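## Task

Put the green wire down on the table isolated, at least a hand's width away from each of the other wires, with no part of any wire draped over the table's edge.

## Robot and tools

Robot: two arms, left_arm and right_arm, each with a parallel two-finger gripper and a wrist camera. Two fixed cameras, cam_high and cam_low, sit on a beam behind the arms; the wrist cameras are cam_left_wrist and cam_right_wrist. Images are 896x504.

Frames. The scene frame has its origin at table-top height, midway between the nominal arm bases, a little behind the table's near edge; +z is up, +x points out over the table, and left_arm is on the +y side (this is not the image's left). The left base is near y = +0.305 m, the right near y = -0.277 m. Every hand pose, velocity, target and offset for an arm is expressed in that arm's own base frame, which is almost aligned with the scene frame. Fixed cameras and the table use the scene frame. The gripper's fingers point along its own +z and close along its y; end_effector_position is the point between the pads, about 1 cm short of the tips.

The 14-number row. Every motion call uses rows of 14 numbers, each in [-1, 1]: dx, dy, dz, rx, ry, rz, opening for left_arm, then the same seven for right_arm. Both arms always appear, even if one stays still. dx, dy, dz, rx, ry, rz are an offset, not a pose: they count from that arm's current Hand target (the last commanded pose, shown in results), along its base axes. 1.0 equals 0.6 m for position or 180 degrees for rotation; rx, ry, rz form a single rotation vector about the Hand target's position. All six zero means hold the current Hand target. The opening number is absolute, not an offset: +1 fully open (0.093 m), -1 closed. A 0 there is a real command (half-closed), so to keep a gripper as it is, resend its current command.

execute_actions(actions, cameras). actions is a list of actions; each action is a list of up to 15 rows, one per 1/30 s step, and a short action repeats its last row to fill 15 steps. Every row inside an action is measured from the Hand target at that action's start, and each new action starts from the updated target, so repeating an offset keeps moving. An empty list returns state plus all camera images. cameras: list of names, ["all"], [] or null.

move(target, speed, blend, opening_speed, grip_force, blocking, cameras). target is one 14-number row or a list of up to 15 rows; every row is an offset from the same starting Hand targets, not from the previous row. speed is in m/s, 0.002 to 2.9 (default 0.25), one value or one per row; turning speed is capped at twice that in rad/s. blend in metres rounds corners of a row list (0 = stop at each). opening_speed is per second on the -1..+1 scale, at least 0.2. grip_force is newtons per pad, 10 to 50, one value or one per arm; it persists, and low values close slowly. blocking=false returns after about 0.5 s while the move keeps running. Paths are straight, all end together, last at least 0.5 s and at most 10 s, and do not avoid obstacles. The result adds a move: line: done, off_target, moving, held or fault, plus limits (paced = pose clipped, held = steps withheld). Done means within 10 mm and 2 degrees at rest.

wait(seconds 0 to 10, cameras): lets time pass holding commands. stop(cameras): brakes a running move. zoom_image(camera, region [x0, y0, x1, y1] in pixels, at most 504 by 504): closer look at the latest image of that camera. read_manual(section): licence texts only. finished_scene(scene): ends the scene for good; call nothing after it in the same reply.

Results. end_effector_position (m) and end_effector_quat_wxyz per arm in its base frame; Hand target; Tool commands; grip_measured (+1 open, -1 closed; pads meet near -0.94, roughly +0.0208 per mm of object width, may read up to 0.02 high); Joint positions (last entry is finger opening in metres); joint torques; joint velocities (may be omitted when all are within noise); motor temperatures. A MOTOR HOT line appears from 75 °C; at 90 °C the arm folds and idles, at 100 °C it drops.

Behaviour to expect. Orientation commands are clipped to 40 degrees from the measured orientation each step. Grippers often settle short or sag and tilt, especially at long reach; check the reported pose after each motion and send the remaining distance or a corrective rotation. A blocked arm keeps pushing until commanded back past its gripper. To grip, send a number well below the reading for the object's width and keep sending it; to release, send one well above.

Avoid: dropping or flinging wires, releasing something still moving, fast contacts, pressing into the table or the bar, plate and rail behind it (up to about 3 cm high, with no warning), letting the grippers or wrist cameras touch each other or one gripper close on the other's fingers, strain on the camera cables, paths passing close to an arm's own base, and any wire left hanging over the edge. Loose objects may occasionally be nudged by an outside push.

Each tool is called after ">>>" by a JSON object that holds its "op" and its "data", one argument or row to a line.

## Session

>>> {"op": "execute_actions", "data": {
  "actions": []
}}

Scene clock: 0.00 s.
left_arm: end_effector_position=(+0.3697, -0.3552, +0.2736) grip_measured=-0.917 end_effector_quat_wxyz=(+0.468, +0.519, +0.550, -0.457) | right_arm: end_effector_position=(+0.3753, +0.0000, +0.4022) grip_measured=+1.000 end_effector_quat_wxyz=(+0.707, +0.000, +0.707, +0.000)
Joint positions: left_arm=[-0.48 1.841 1.406 0.15 1.031 0.23 0.001] | right_arm=[0 1.047 1.047 0 0 0 0.093]
Joint velocities: within noise
Joint torques (N m): no reading
Motor temperatures (°C): left_arm=[31 31 36 38 25 29 28] | right_arm=[30 33 38 38 25 25 28]
Heat: left arm: 38 °C; right arm: 38 °C.
Hand target: left_arm +0.3708, -0.3531, +0.2781; +0.472, +0.519, +0.549, -0.454 | right_arm +0.3738, +0.0000, +0.4068; +0.710, +0.000, +0.704, +0.000
Tool commands: left_gripper/opening=-0.924208 right_gripper/opening=+1.0

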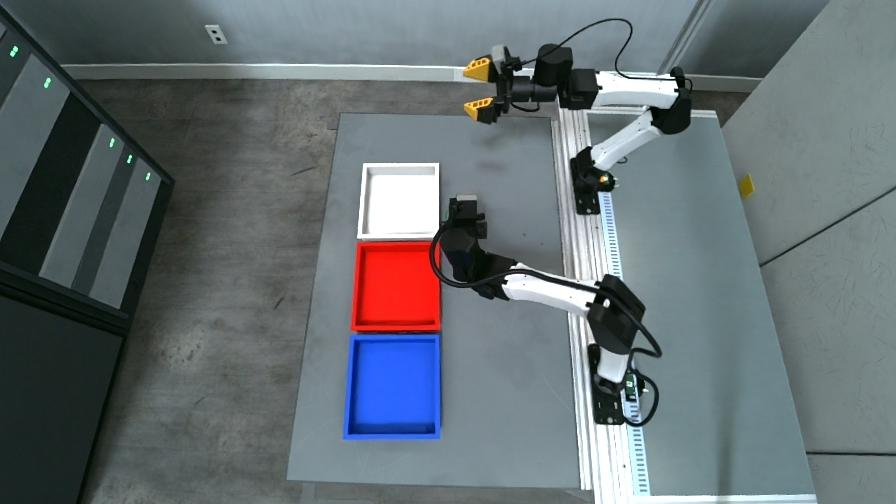

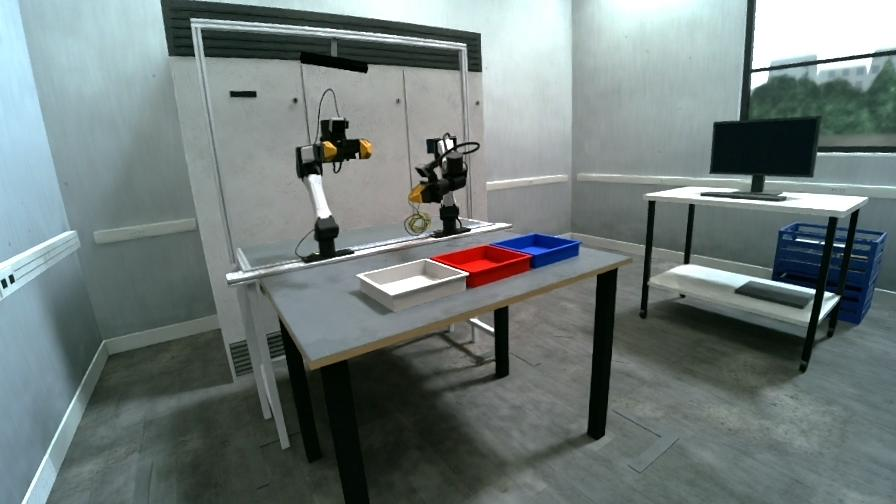

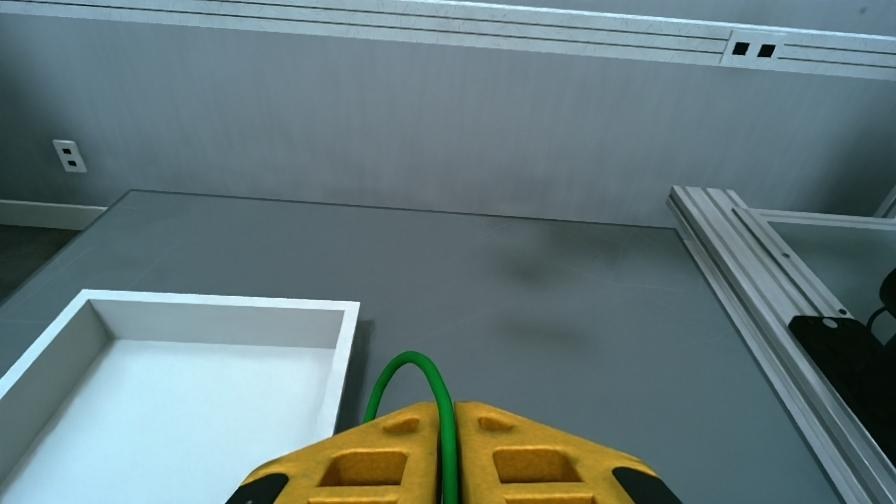

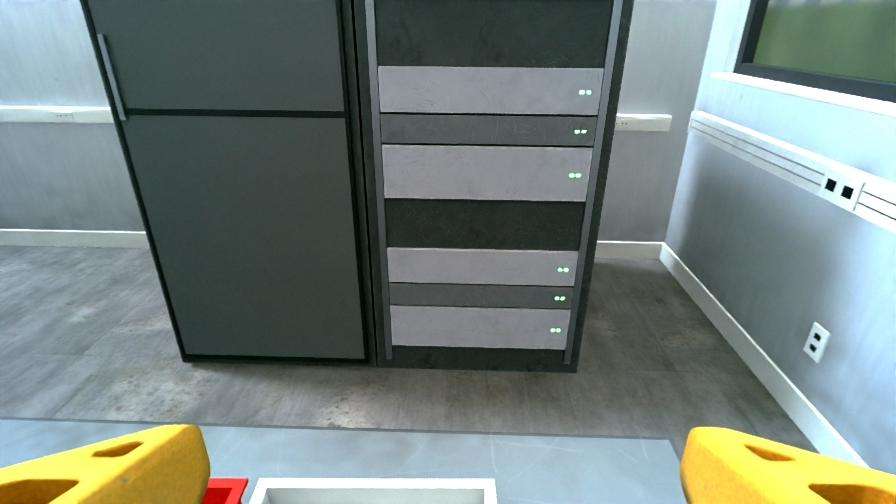

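>>> {"op": "zoom_image", "data": {
  "camera": "cam_low",
  "region": [370, 120, 510, 250]
}}

>>> {"op": "zoom_image", "data": {
  "camera": "cam_high",
  "region": [400, 170, 560, 310]
}}

>>> {"op": "zoom_image", "data": {
  "camera": "cam_left_wrist",
  "region": [200, 254, 700, 504]
}}

Scaled by 3.600 from the camera's 896x504 image, which has a finer 1280x720 frame.

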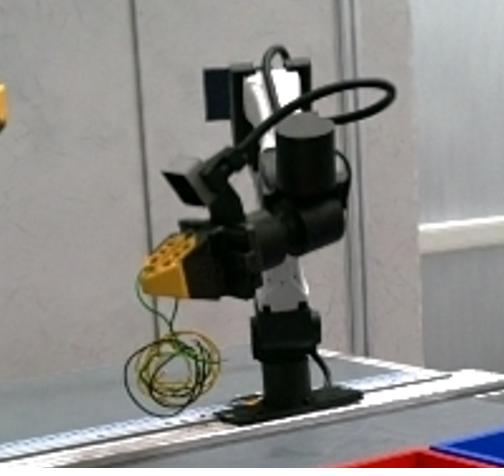

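Scaled by 3.150 from the camera's 896x504 image, which has a finer 1280x720 frame.

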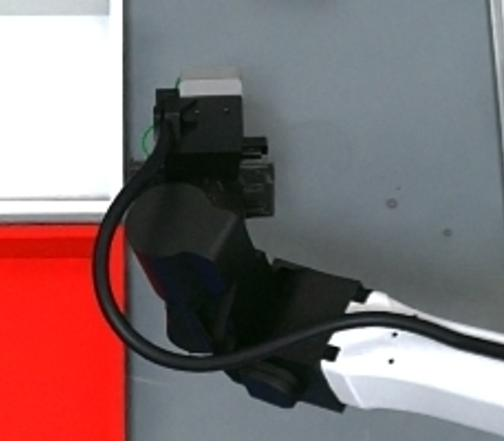

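Scaled by 1.008 from the camera's 896x504 image, which has a finer 1280x720 frame.

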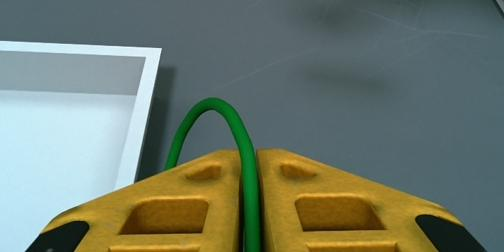

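>>> {"op": "move", "data": {
  "target": [0,0,0,0,0,0,-0.924208,-0.125,0.0,-0.17,0,0,0.30,1],
  "cameras": ["all"]
}}

>>> {"op": "zoom_image", "data": {
  "camera": "cam_right_wrist",
  "region": [200, 0, 700, 500]
}}

>>> {"op": "zoom_image", "data": {
  "camera": "cam_low",
  "region": [370, 170, 470, 260]
}}

Scene clock: 18.63 s.
left_arm: end_effector_position=(+0.3697, -0.3552, +0.2735) grip_measured=-0.917 end_effector_quat_wxyz=(+0.468, +0.519, +0.551, -0.457) | right_arm: end_effector_position=(+0.3000, +0.0005, +0.3105) grip_measured=+1.000 end_effector_quat_wxyz=(+0.633, -0.322, +0.630, +0.315)
Joint positions: left_arm=[-0.48 1.841 1.406 0.149 1.031 0.23 0.001] | right_arm=[-0.594 1.179 0.755 0.413 -1.528 -0.022 0.093]
Joint torques (N m): left_arm=[0.43 -11.15 8.27 2.25 0.14 0.04] | right_arm=[-0.95 -2.45 6.53 1.66 -0.07 0.12]
Heat: left arm: 42 °C; right arm: 42 °C.
Hand target: left_arm +0.3708, -0.3531, +0.2781; +0.472, +0.519, +0.549, -0.454 | right_arm +0.2988, +0.0001, +0.3047; +0.633, -0.319, +0.627, +0.323
Off the commanded pose: left_arm 0.005 m, 1 deg | right_arm 0.006 m, 1 deg.
move: done
camera_calibration:
cam_left_wrist: T_world_to_cam=[[-0.999725, -0.0233114, 0.00271222, 0.360878], [-0.0148853, 0.540493, -0.841217, 0.46582], [0.018144, -0.841026, -0.540691, -0.0728506], [0, 0, 0, 1]] pos_world=[0.369034, -0.304629, 0.351488]
cam_right_wrist: T_world_to_cam=[[0.802172, -0.597092, -0.00077486, -0.240256], [-0.25464, -0.340926, -0.904947, 0.395815], [0.540072, 0.726121, -0.425524, 0.0576486], [0, 0, 0, 1]] pos_world=[0.262383, -0.0503715, 0.382536]

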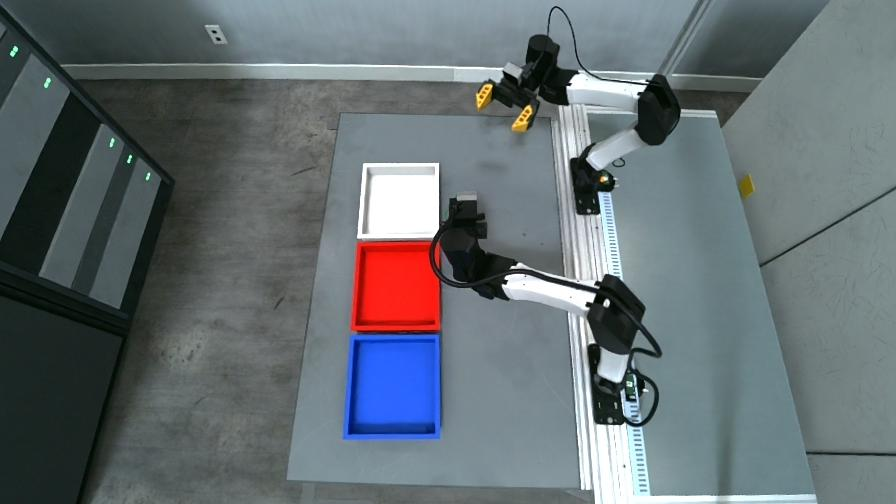

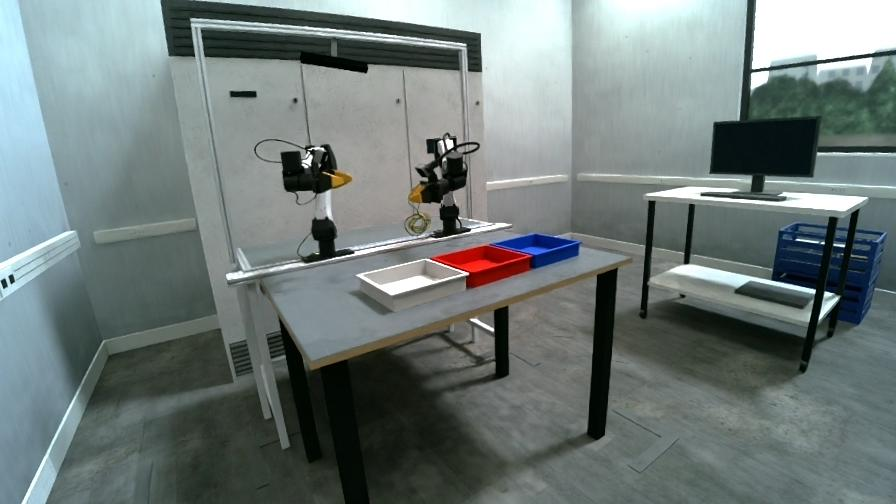

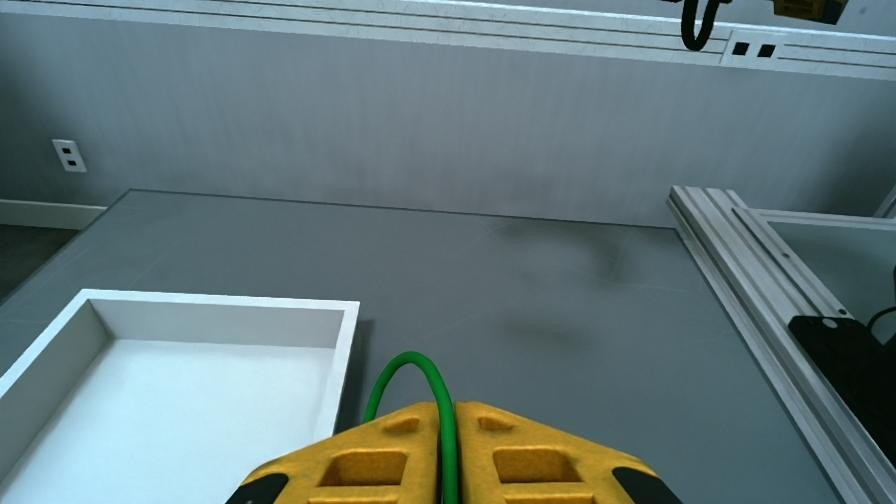

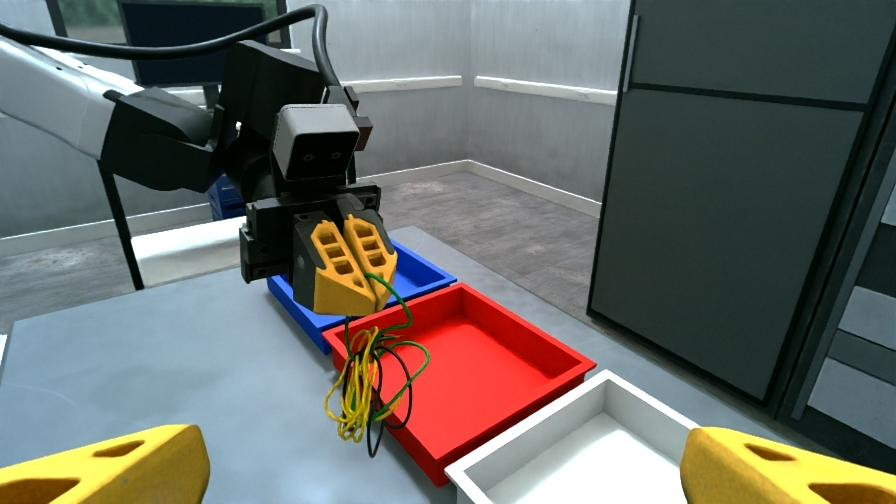

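Scaled by 1.008 from the camera's 896x504 image, which has a finer 1280x720 frame.

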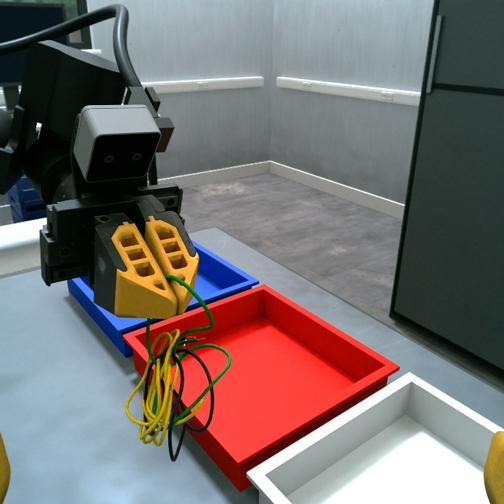

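Scaled by 5.040 from the camera's 896x504 image, which has a finer 1280x720 frame.

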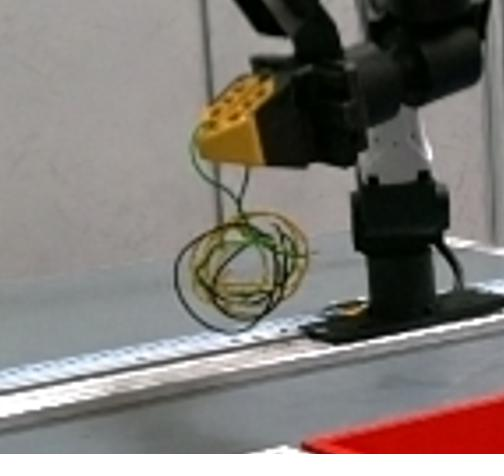

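>>> {"op": "zoom_image", "data": {
  "camera": "cam_right_wrist",
  "region": [290, 240, 460, 470]
}}

Scaled by 2.191 from the camera's 896x504 image, which has a finer 1280x720 frame.

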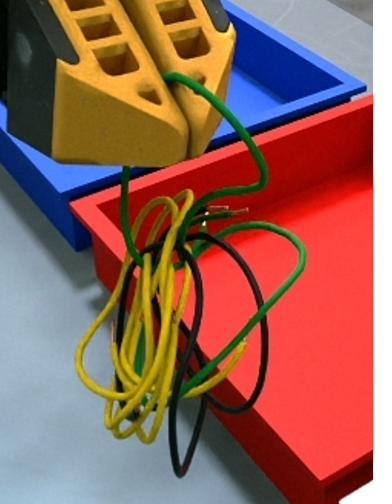

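>>> {"op": "move", "data": {
  "target": [
    [0,0,0,0,0,0,-0.924208,0.0,0.1,-0.2,0,0,0,0.5]
  ],
  "cameras": ["cam_right_wrist","cam_low"]
}}

>>> {"op": "zoom_image", "data": {
  "camera": "cam_right_wrist",
  "region": [200, 0, 700, 500]
}}

Scene clock: 39.20 s.
left_arm: end_effector_position=(+0.3697, -0.3552, +0.2735) grip_measured=-0.917 end_effector_quat_wxyz=(+0.468, +0.519, +0.551, -0.457) | right_arm: end_effector_position=(+0.2987, +0.0592, +0.1879) grip_measured=+0.501 end_effector_quat_wxyz=(+0.632, -0.325, +0.625, +0.322)
Joint positions: left_arm=[-0.48 1.841 1.406 0.149 1.031 0.23 0.001] | right_arm=[-0.37 1.396 0.31 1.116 -1.32 0.02 0.069]
Joint torques (N m): left_arm=[0.43 -11.17 8.27 2.25 0.14 0.05] | right_arm=[-0.02 -2.7 5.31 1.75 0.23 0.18]
Motor temperatures (°C): left_arm=[30 37 41 44 25 28 28] | right_arm=[29 33 43 42 25 25 28]
Heat: left arm: 44 °C; right arm: 43 °C.
Hand target: left_arm +0.3708, -0.3531, +0.2781; +0.472, +0.519, +0.549, -0.454 | right_arm +0.2989, +0.0600, +0.1847; +0.633, -0.319, +0.627, +0.323
Off the commanded pose: left_arm 0.005 m, 1 deg | right_arm 0.003 m, 1 deg.
move: done
camera_calibration:
cam_right_wrist: T_world_to_cam=[[0.811684, -0.584083, -0.00407412, -0.207307], [-0.247479, -0.33758, -0.908181, 0.302789], [0.529078, 0.738164, -0.418557, -0.0351856], [0, 0, 0, 1]] pos_world=[0.261818, 0.0071042, 0.259416]
Images, in order (width x height): cam_low 896x504, cam_right_wrist 896x504.

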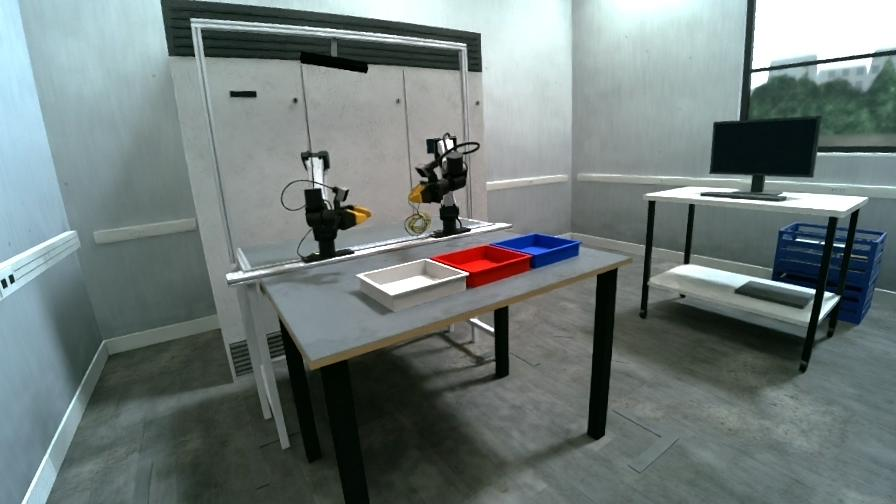

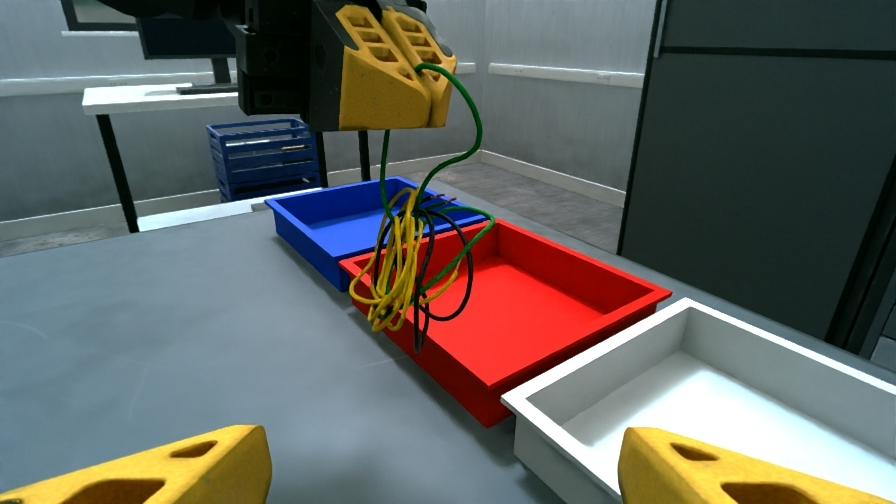

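Scaled by 1.008 from the camera's 896x504 image, which has a finer 1280x720 frame.

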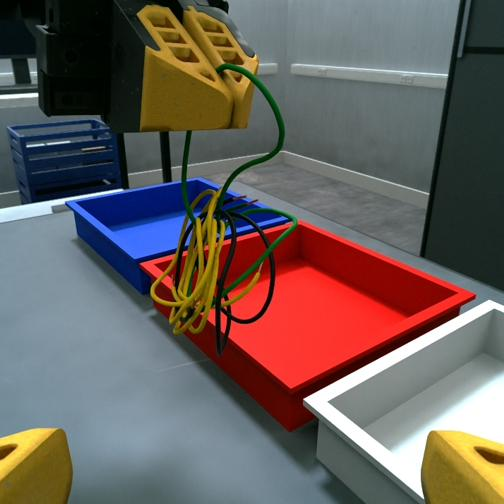

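>>> {"op": "move", "data": {
  "target": [
    [0,0,0,0,0,0,-0.924208,0.053,0.092,-0.115,0,0,0,0.3],
    [0,0,0,0,0,0,-0.924208,0.115,0.235,-0.115,0,0,0,0.3]
  ],
  "speed": 0.12,
  "cameras": ["cam_right_wrist","cam_low"]
}}

>>> {"op": "zoom_image", "data": {
  "camera": "cam_right_wrist",
  "region": [200, 0, 700, 500]
}}

>>> {"op": "zoom_image", "data": {
  "camera": "cam_low",
  "region": [330, 170, 470, 260]
}}

Scene clock: 54.37 s.
left_arm: end_effector_position=(+0.3697, -0.3552, +0.2735) grip_measured=-0.917 end_effector_quat_wxyz=(+0.468, +0.519, +0.551, -0.457) | right_arm: end_effector_position=(+0.3626, +0.2006, +0.1166) grip_measured=+0.301 end_effector_quat_wxyz=(+0.631, -0.324, +0.625, +0.325)
Joint positions: left_arm=[-0.48 1.841 1.406 0.149 1.031 0.23 0.001] | right_arm=[0.234 1.979 0.465 1.524 -0.72 0.003 0.06]
Joint torques (N m): left_arm=[0.43 -11.17 8.27 2.25 0.14 0.04] | right_arm=[-0.16 -5.98 5.82 1.99 0.23 0.19]
Heat: left arm: 44 °C; right arm: 42 °C.
Hand target: left_arm +0.3708, -0.3531, +0.2781; +0.472, +0.519, +0.549, -0.454 | right_arm +0.3678, +0.2011, +0.1156; +0.633, -0.319, +0.627, +0.323
Off the commanded pose: left_arm 0.005 m, 1 deg | right_arm 0.005 m, 1 deg.
move: done
camera_calibration:
cam_right_wrist: T_world_to_cam=[[0.814048, -0.580725, -0.00913879, -0.177781], [-0.249743, -0.335792, -0.908225, 0.301997], [0.52436, 0.741621, -0.418383, -0.202303], [0, 0, 0, 1]] pos_world=[0.326224, 0.148199, 0.188017]
Images, in order (width x height): cam_low 896x504, cam_right_wrist 896x504.

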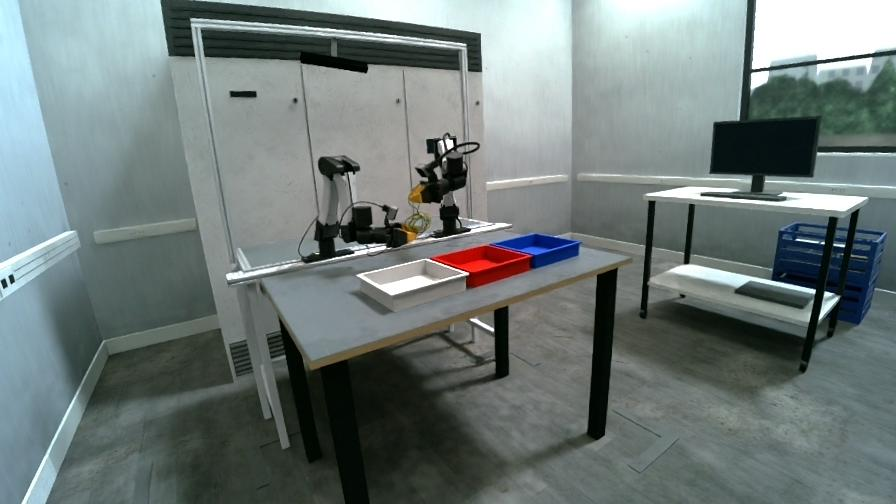

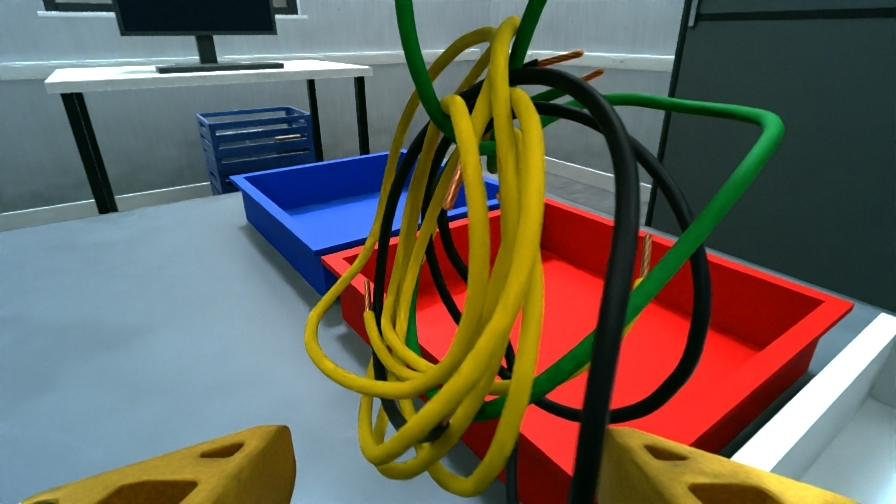

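Scaled by 1.008 from the camera's 896x504 image, which has a finer 1280x720 frame.

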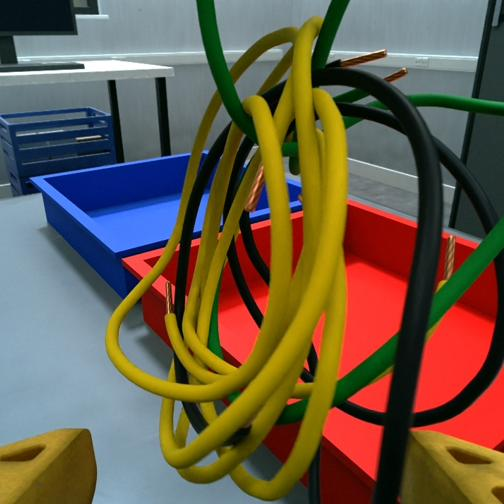

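Scaled by 3.600 from the camera's 896x504 image, which has a finer 1280x720 frame.

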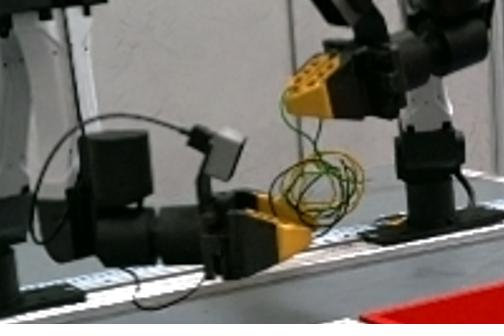

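>>> {"op": "move", "data": {
  "target": [
    [0,0,0,0,0,0,-0.924208,0.025,0.025,0.015,0,0,0,0.3],
    [0,0,0,0,0,0,-0.924208,0.025,0.025,0.015,0,0,0,-0.99]
  ],
  "speed": 0.08,
  "grip_force": [50,25],
  "cameras": ["cam_right_wrist"]
}}

>>> {"op": "zoom_image", "data": {
  "camera": "cam_right_wrist",
  "region": [200, 0, 700, 500]
}}

Scene clock: 63.60 s.
left_arm: end_effector_position=(+0.3697, -0.3552, +0.2735) grip_measured=-0.917 end_effector_quat_wxyz=(+0.468, +0.519, +0.551, -0.457) | right_arm: end_effector_position=(+0.3786, +0.2140, +0.1234) grip_measured=-0.879 end_effector_quat_wxyz=(+0.633, -0.323, +0.625, +0.323)
Joint positions: left_arm=[-0.48 1.841 1.406 0.149 1.031 0.23 0.001] | right_arm=[0.268 1.979 0.542 1.45 -0.68 0.004 0.003]
Joint torques (N m): left_arm=[0.44 -11.17 8.25 2.25 0.14 0.05] | right_arm=[-0.1 -7.41 6.37 1.88 0.17 0.19]
Heat: left arm: 44 °C; right arm: 42 °C.
Hand target: left_arm +0.3708, -0.3531, +0.2781; +0.472, +0.519, +0.549, -0.454 | right_arm +0.3829, +0.2159, +0.1246; +0.633, -0.319, +0.627, +0.323
Off the commanded pose: left_arm 0.005 m, 1 deg | right_arm 0.005 m, 0 deg.
grip_force (N): 50, 25
move: done
camera_calibration:
cam_right_wrist: T_world_to_cam=[[0.810978, -0.585017, -0.00836269, -0.180949], [-0.24984, -0.333344, -0.909099, 0.316347], [0.529051, 0.739349, -0.416495, -0.219132], [0, 0, 0, 1]] pos_world=[0.341714, 0.161609, 0.194811]
Images, in order (width x height): cam_right_wrist 896x504.

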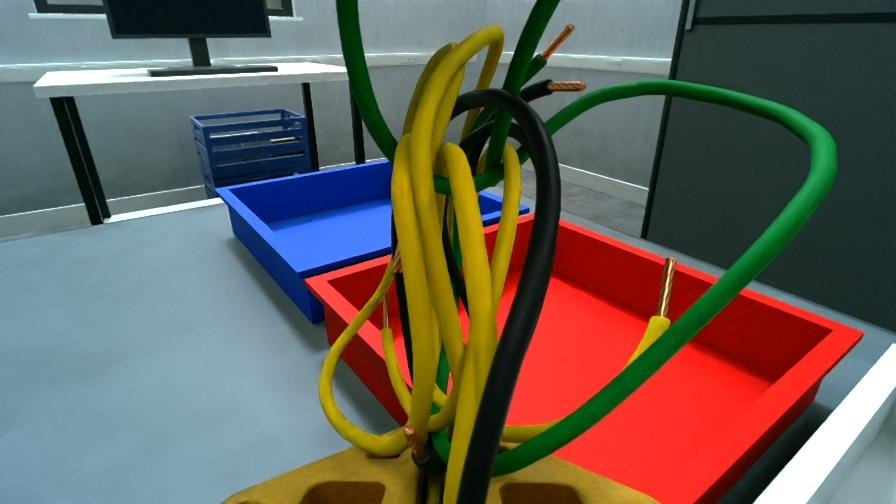

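Scaled by 1.008 from the camera's 896x504 image, which has a finer 1280x720 frame.

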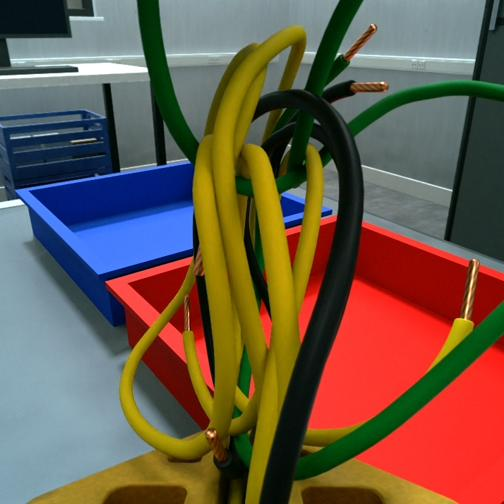

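>>> {"op": "move", "data": {
  "target": [
    [0,0,0.13,0,0,0,-0.924208,0,0,0,0,0,0,-0.99]
  ],
  "speed": 0.05,
  "cameras": ["cam_right_wrist","cam_low"]
}}

>>> {"op": "zoom_image", "data": {
  "camera": "cam_low",
  "region": [330, 130, 490, 260]
}}

Scene clock: 71.17 s.
left_arm: end_effector_position=(+0.3716, -0.3562, +0.3368) grip_measured=-0.917 end_effector_quat_wxyz=(+0.453, +0.515, +0.563, -0.461) | right_arm: end_effector_position=(+0.3797, +0.2143, +0.1248) grip_measured=-0.889 end_effector_quat_wxyz=(+0.634, -0.323, +0.624, +0.323)
Joint positions: left_arm=[-0.48 1.841 1.681 -0.165 1.031 0.228 0.001] | right_arm=[0.268 1.979 0.547 1.449 -0.68 0.004 0.003]
Joint torques (N m): left_arm=[0.42 -12.33 10.21 2.35 0.16 0.07] | right_arm=[0.09 -7.36 5.81 1.88 0.2 0.17]
Heat: left arm: 44 °C; right arm: 42 °C.
Hand target: left_arm +0.3708, -0.3531, +0.3561; +0.472, +0.519, +0.549, -0.454 | right_arm +0.3829, +0.2160, +0.1247; +0.633, -0.319, +0.627, +0.323
Off the commanded pose: left_arm 0.020 m, 3 deg | right_arm 0.004 m, 1 deg.
grip_force (N): 50, 25
move: off_target (left_arm)
camera_calibration:
cam_right_wrist: T_world_to_cam=[[0.811034, -0.584972, -0.00554472, -0.181994], [-0.245878, -0.332267, -0.910573, 0.316396], [0.530817, 0.739869, -0.413311, -0.220638], [0, 0, 0, 1]] pos_world=[0.342517, 0.161909, 0.1959]
Images, in order (width x height): cam_low 896x504, cam_right_wrist 896x504.

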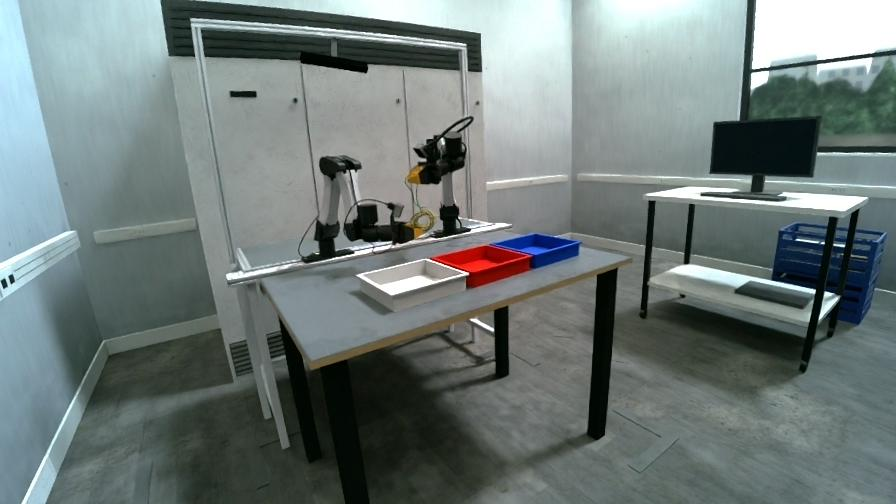

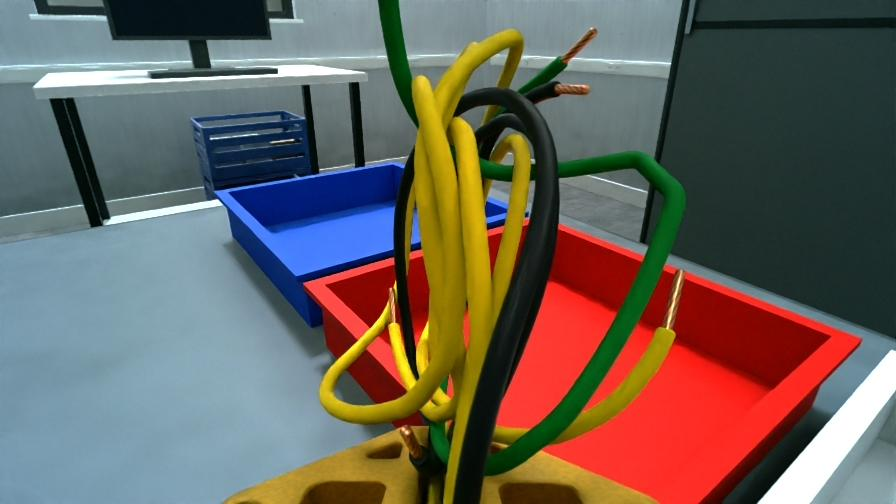

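Scaled by 3.150 from the camera's 896x504 image, which has a finer 1280x720 frame.

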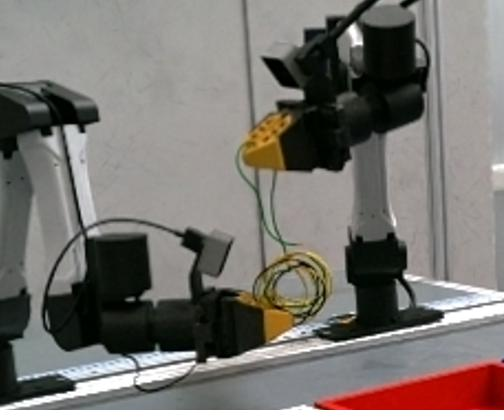

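>>> {"op": "move", "data": {
  "target": [0,0.08,0.2,0,0,0,-0.924208,0,0,0,0,0,0,-0.99],
  "speed": 0.06,
  "cameras": ["cam_right_wrist","cam_low"]
}}

>>> {"op": "zoom_image", "data": {
  "camera": "cam_low",
  "region": [330, 100, 490, 260]
}}

Scene clock: 78.00 s.
left_arm: end_effector_position=(+0.3724, -0.3103, +0.4633) grip_measured=-0.917 end_effector_quat_wxyz=(+0.456, +0.508, +0.571, -0.457) | right_arm: end_effector_position=(+0.3813, +0.2152, +0.1351) grip_measured=-0.891 end_effector_quat_wxyz=(+0.650, -0.327, +0.608, +0.320)
Joint positions: left_arm=[-0.379 2.009 2.488 -0.858 1.105 0.283 0.001] | right_arm=[0.27 1.979 0.557 1.485 -0.68 0.004 0.002]
Joint torques (N m): left_arm=[1.22 -10.29 9.05 2.38 0.54 0.15] | right_arm=[-0.09 -7.41 4.88 1.51 0.24 0.16]
Heat: left arm: 45 °C; right arm: 42 °C.
Hand target: left_arm +0.3709, -0.3051, +0.4760; +0.472, +0.519, +0.549, -0.453 | right_arm +0.3829, +0.2160, +0.1247; +0.633, -0.319, +0.627, +0.323
Off the commanded pose: left_arm 0.014 m, 3 deg | right_arm 0.011 m, 3 deg.
grip_force (N): 50, 25
move: off_target (left_arm, right_arm)
camera_calibration:
cam_right_wrist: T_world_to_cam=[[0.811308, -0.584158, 0.0232113, -0.186924], [-0.204952, -0.321382, -0.924504, 0.310459], [0.547517, 0.7453, -0.380464, -0.229884], [0, 0, 0, 1]] pos_world=[0.341148, 0.161915, 0.203897]
Images, in order (width x height): cam_low 896x504, cam_right_wrist 896x504.

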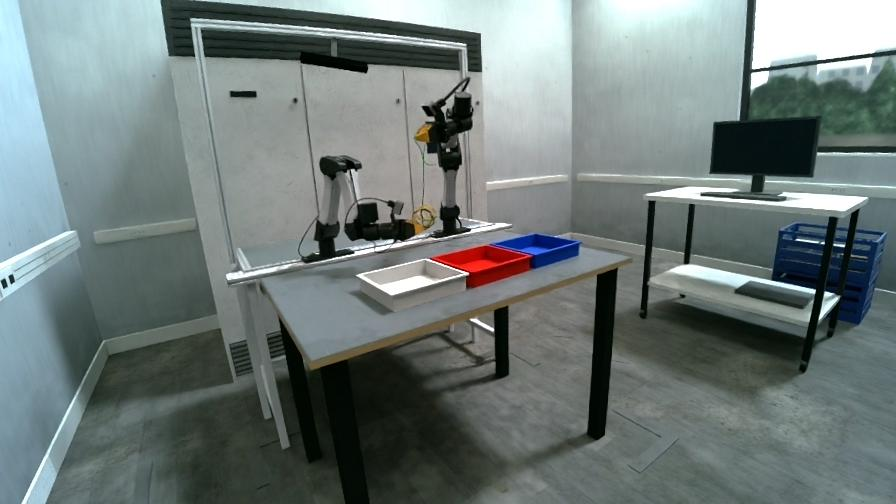

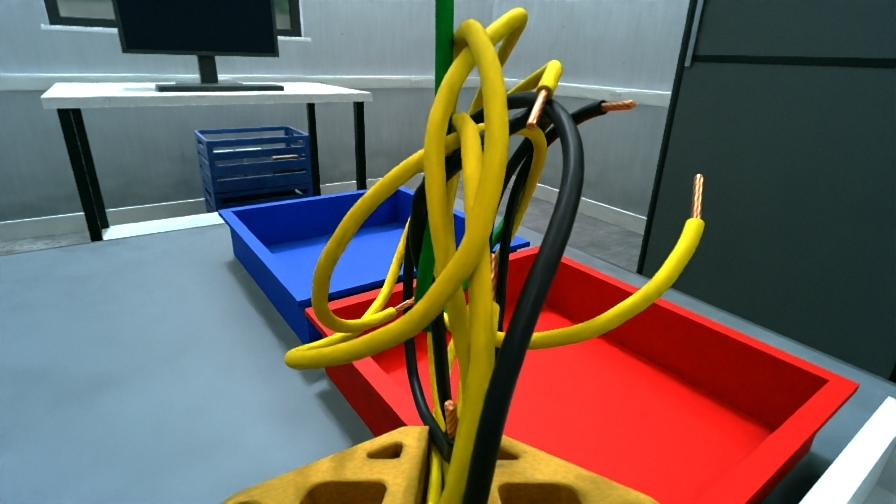

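Scaled by 3.150 from the camera's 896x504 image, which has a finer 1280x720 frame.

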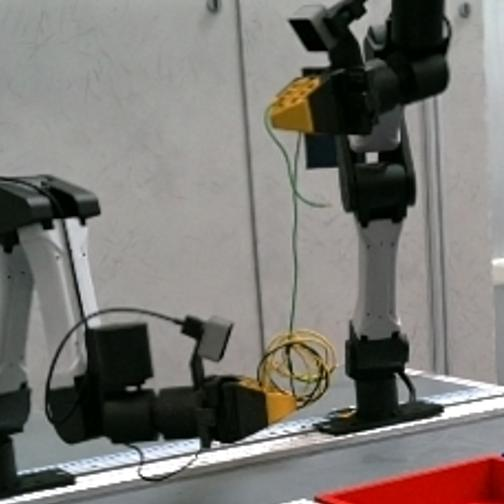

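>>> {"op": "zoom_image", "data": {
  "camera": "cam_right_wrist",
  "region": [350, 80, 650, 460]
}}

>>> {"op": "move", "data": {
  "target": [0,0.08,0.1,0,0,0,-0.924208,0,-0.02,-0.02,0,0,0,-0.99],
  "speed": 0.04,
  "cameras": ["cam_right_wrist","cam_low"]
}}

>>> {"op": "zoom_image", "data": {
  "camera": "cam_low",
  "region": [330, 80, 490, 260]
}}

>>> {"op": "zoom_image", "data": {
  "camera": "cam_right_wrist",
  "region": [350, 80, 650, 460]
}}

Scaled by 1.326 from the camera's 896x504 image, which has a finer 1280x720 frame.

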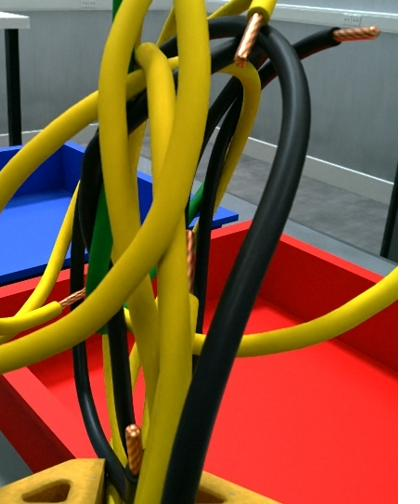

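Scene clock: 86.67 s.
left_arm: end_effector_position=(+0.3826, -0.2643, +0.5190) grip_measured=-0.917 end_effector_quat_wxyz=(+0.495, +0.479, +0.549, -0.474) | right_arm: end_effector_position=(+0.3860, +0.2055, +0.1195) grip_measured=-0.891 end_effector_quat_wxyz=(+0.640, -0.320, +0.622, +0.318)
Joint positions: left_arm=[-0.258 2.136 2.851 -0.891 1.218 0.12 0.001] | right_arm=[0.24 2.021 0.557 1.491 -0.696 0.004 0.002]
Joint torques (N m): left_arm=[0.99 -12.82 6.68 2.31 0.26 -0.01] | right_arm=[-0.99 -6.75 3.62 2.12 -0.03 0.2]
Heat: left arm: 44 °C; right arm: 42 °C.
Hand target: left_arm +0.3709, -0.2570, +0.5361; +0.472, +0.519, +0.549, -0.453 | right_arm +0.3828, +0.2040, +0.1126; +0.633, -0.319, +0.627, +0.323
Off the commanded pose: left_arm 0.022 m, 6 deg | right_arm 0.008 m, 1 deg.
elbow stopped short (left arm): the move would have taken joint 3 (elbow) straighter than the controller allows.
grip_force (N): 50, 25
move: off_target (left_arm)
camera_calibration:
cam_right_wrist: T_world_to_cam=[[0.803167, -0.595753, 0.000837537, -0.187906], [-0.2414, -0.326729, -0.913769, 0.307672], [0.544654, 0.733707, -0.406233, -0.224552], [0, 0, 0, 1]] pos_world=[0.347495, 0.153335, 0.190078]
Images, in order (width x height): cam_low 896x504, cam_right_wrist 896x504.

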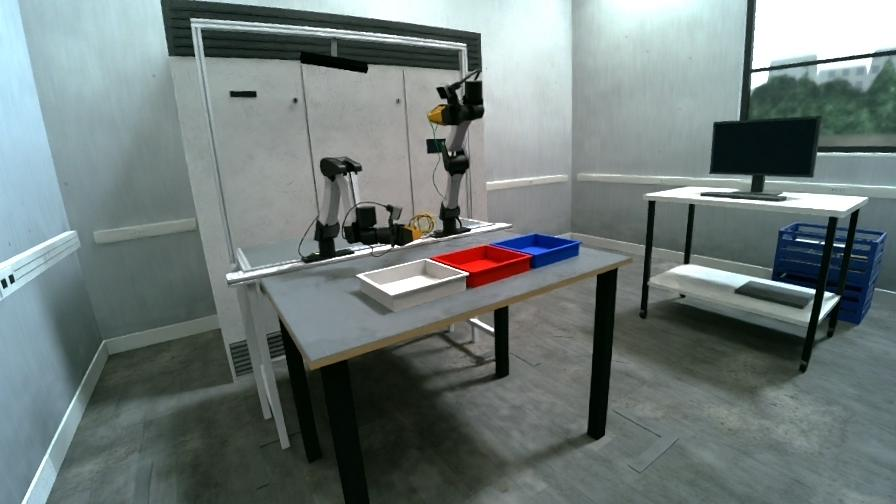

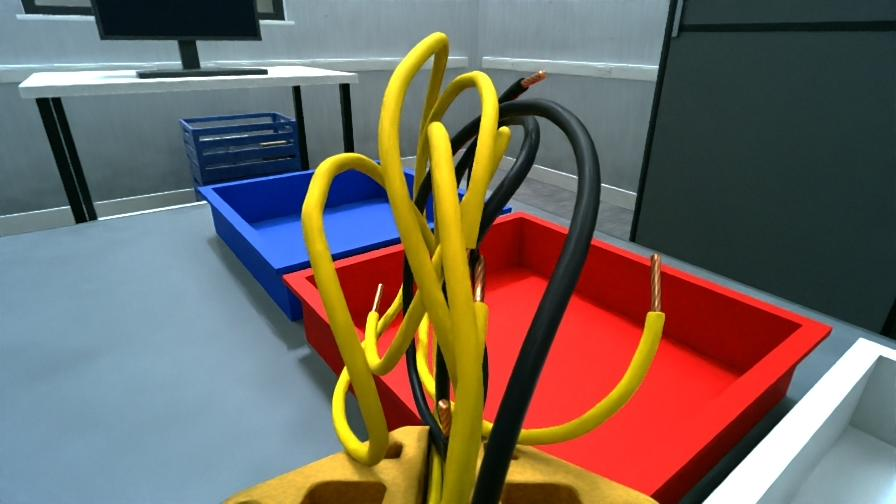

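Scaled by 2.800 from the camera's 896x504 image, which has a finer 1280x720 frame.

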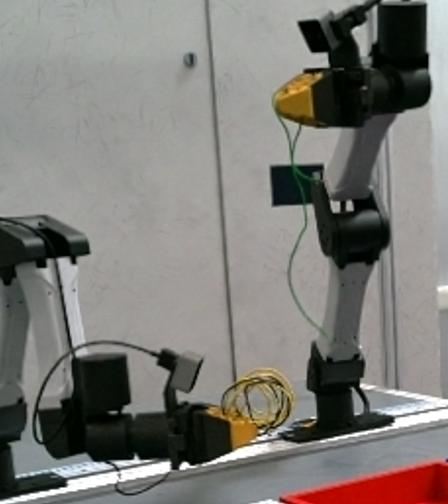

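Scaled by 1.326 from the camera's 896x504 image, which has a finer 1280x720 frame.

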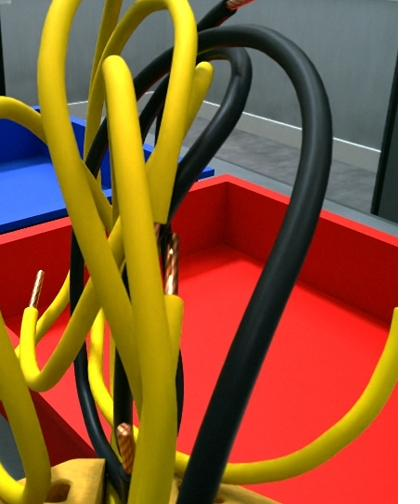

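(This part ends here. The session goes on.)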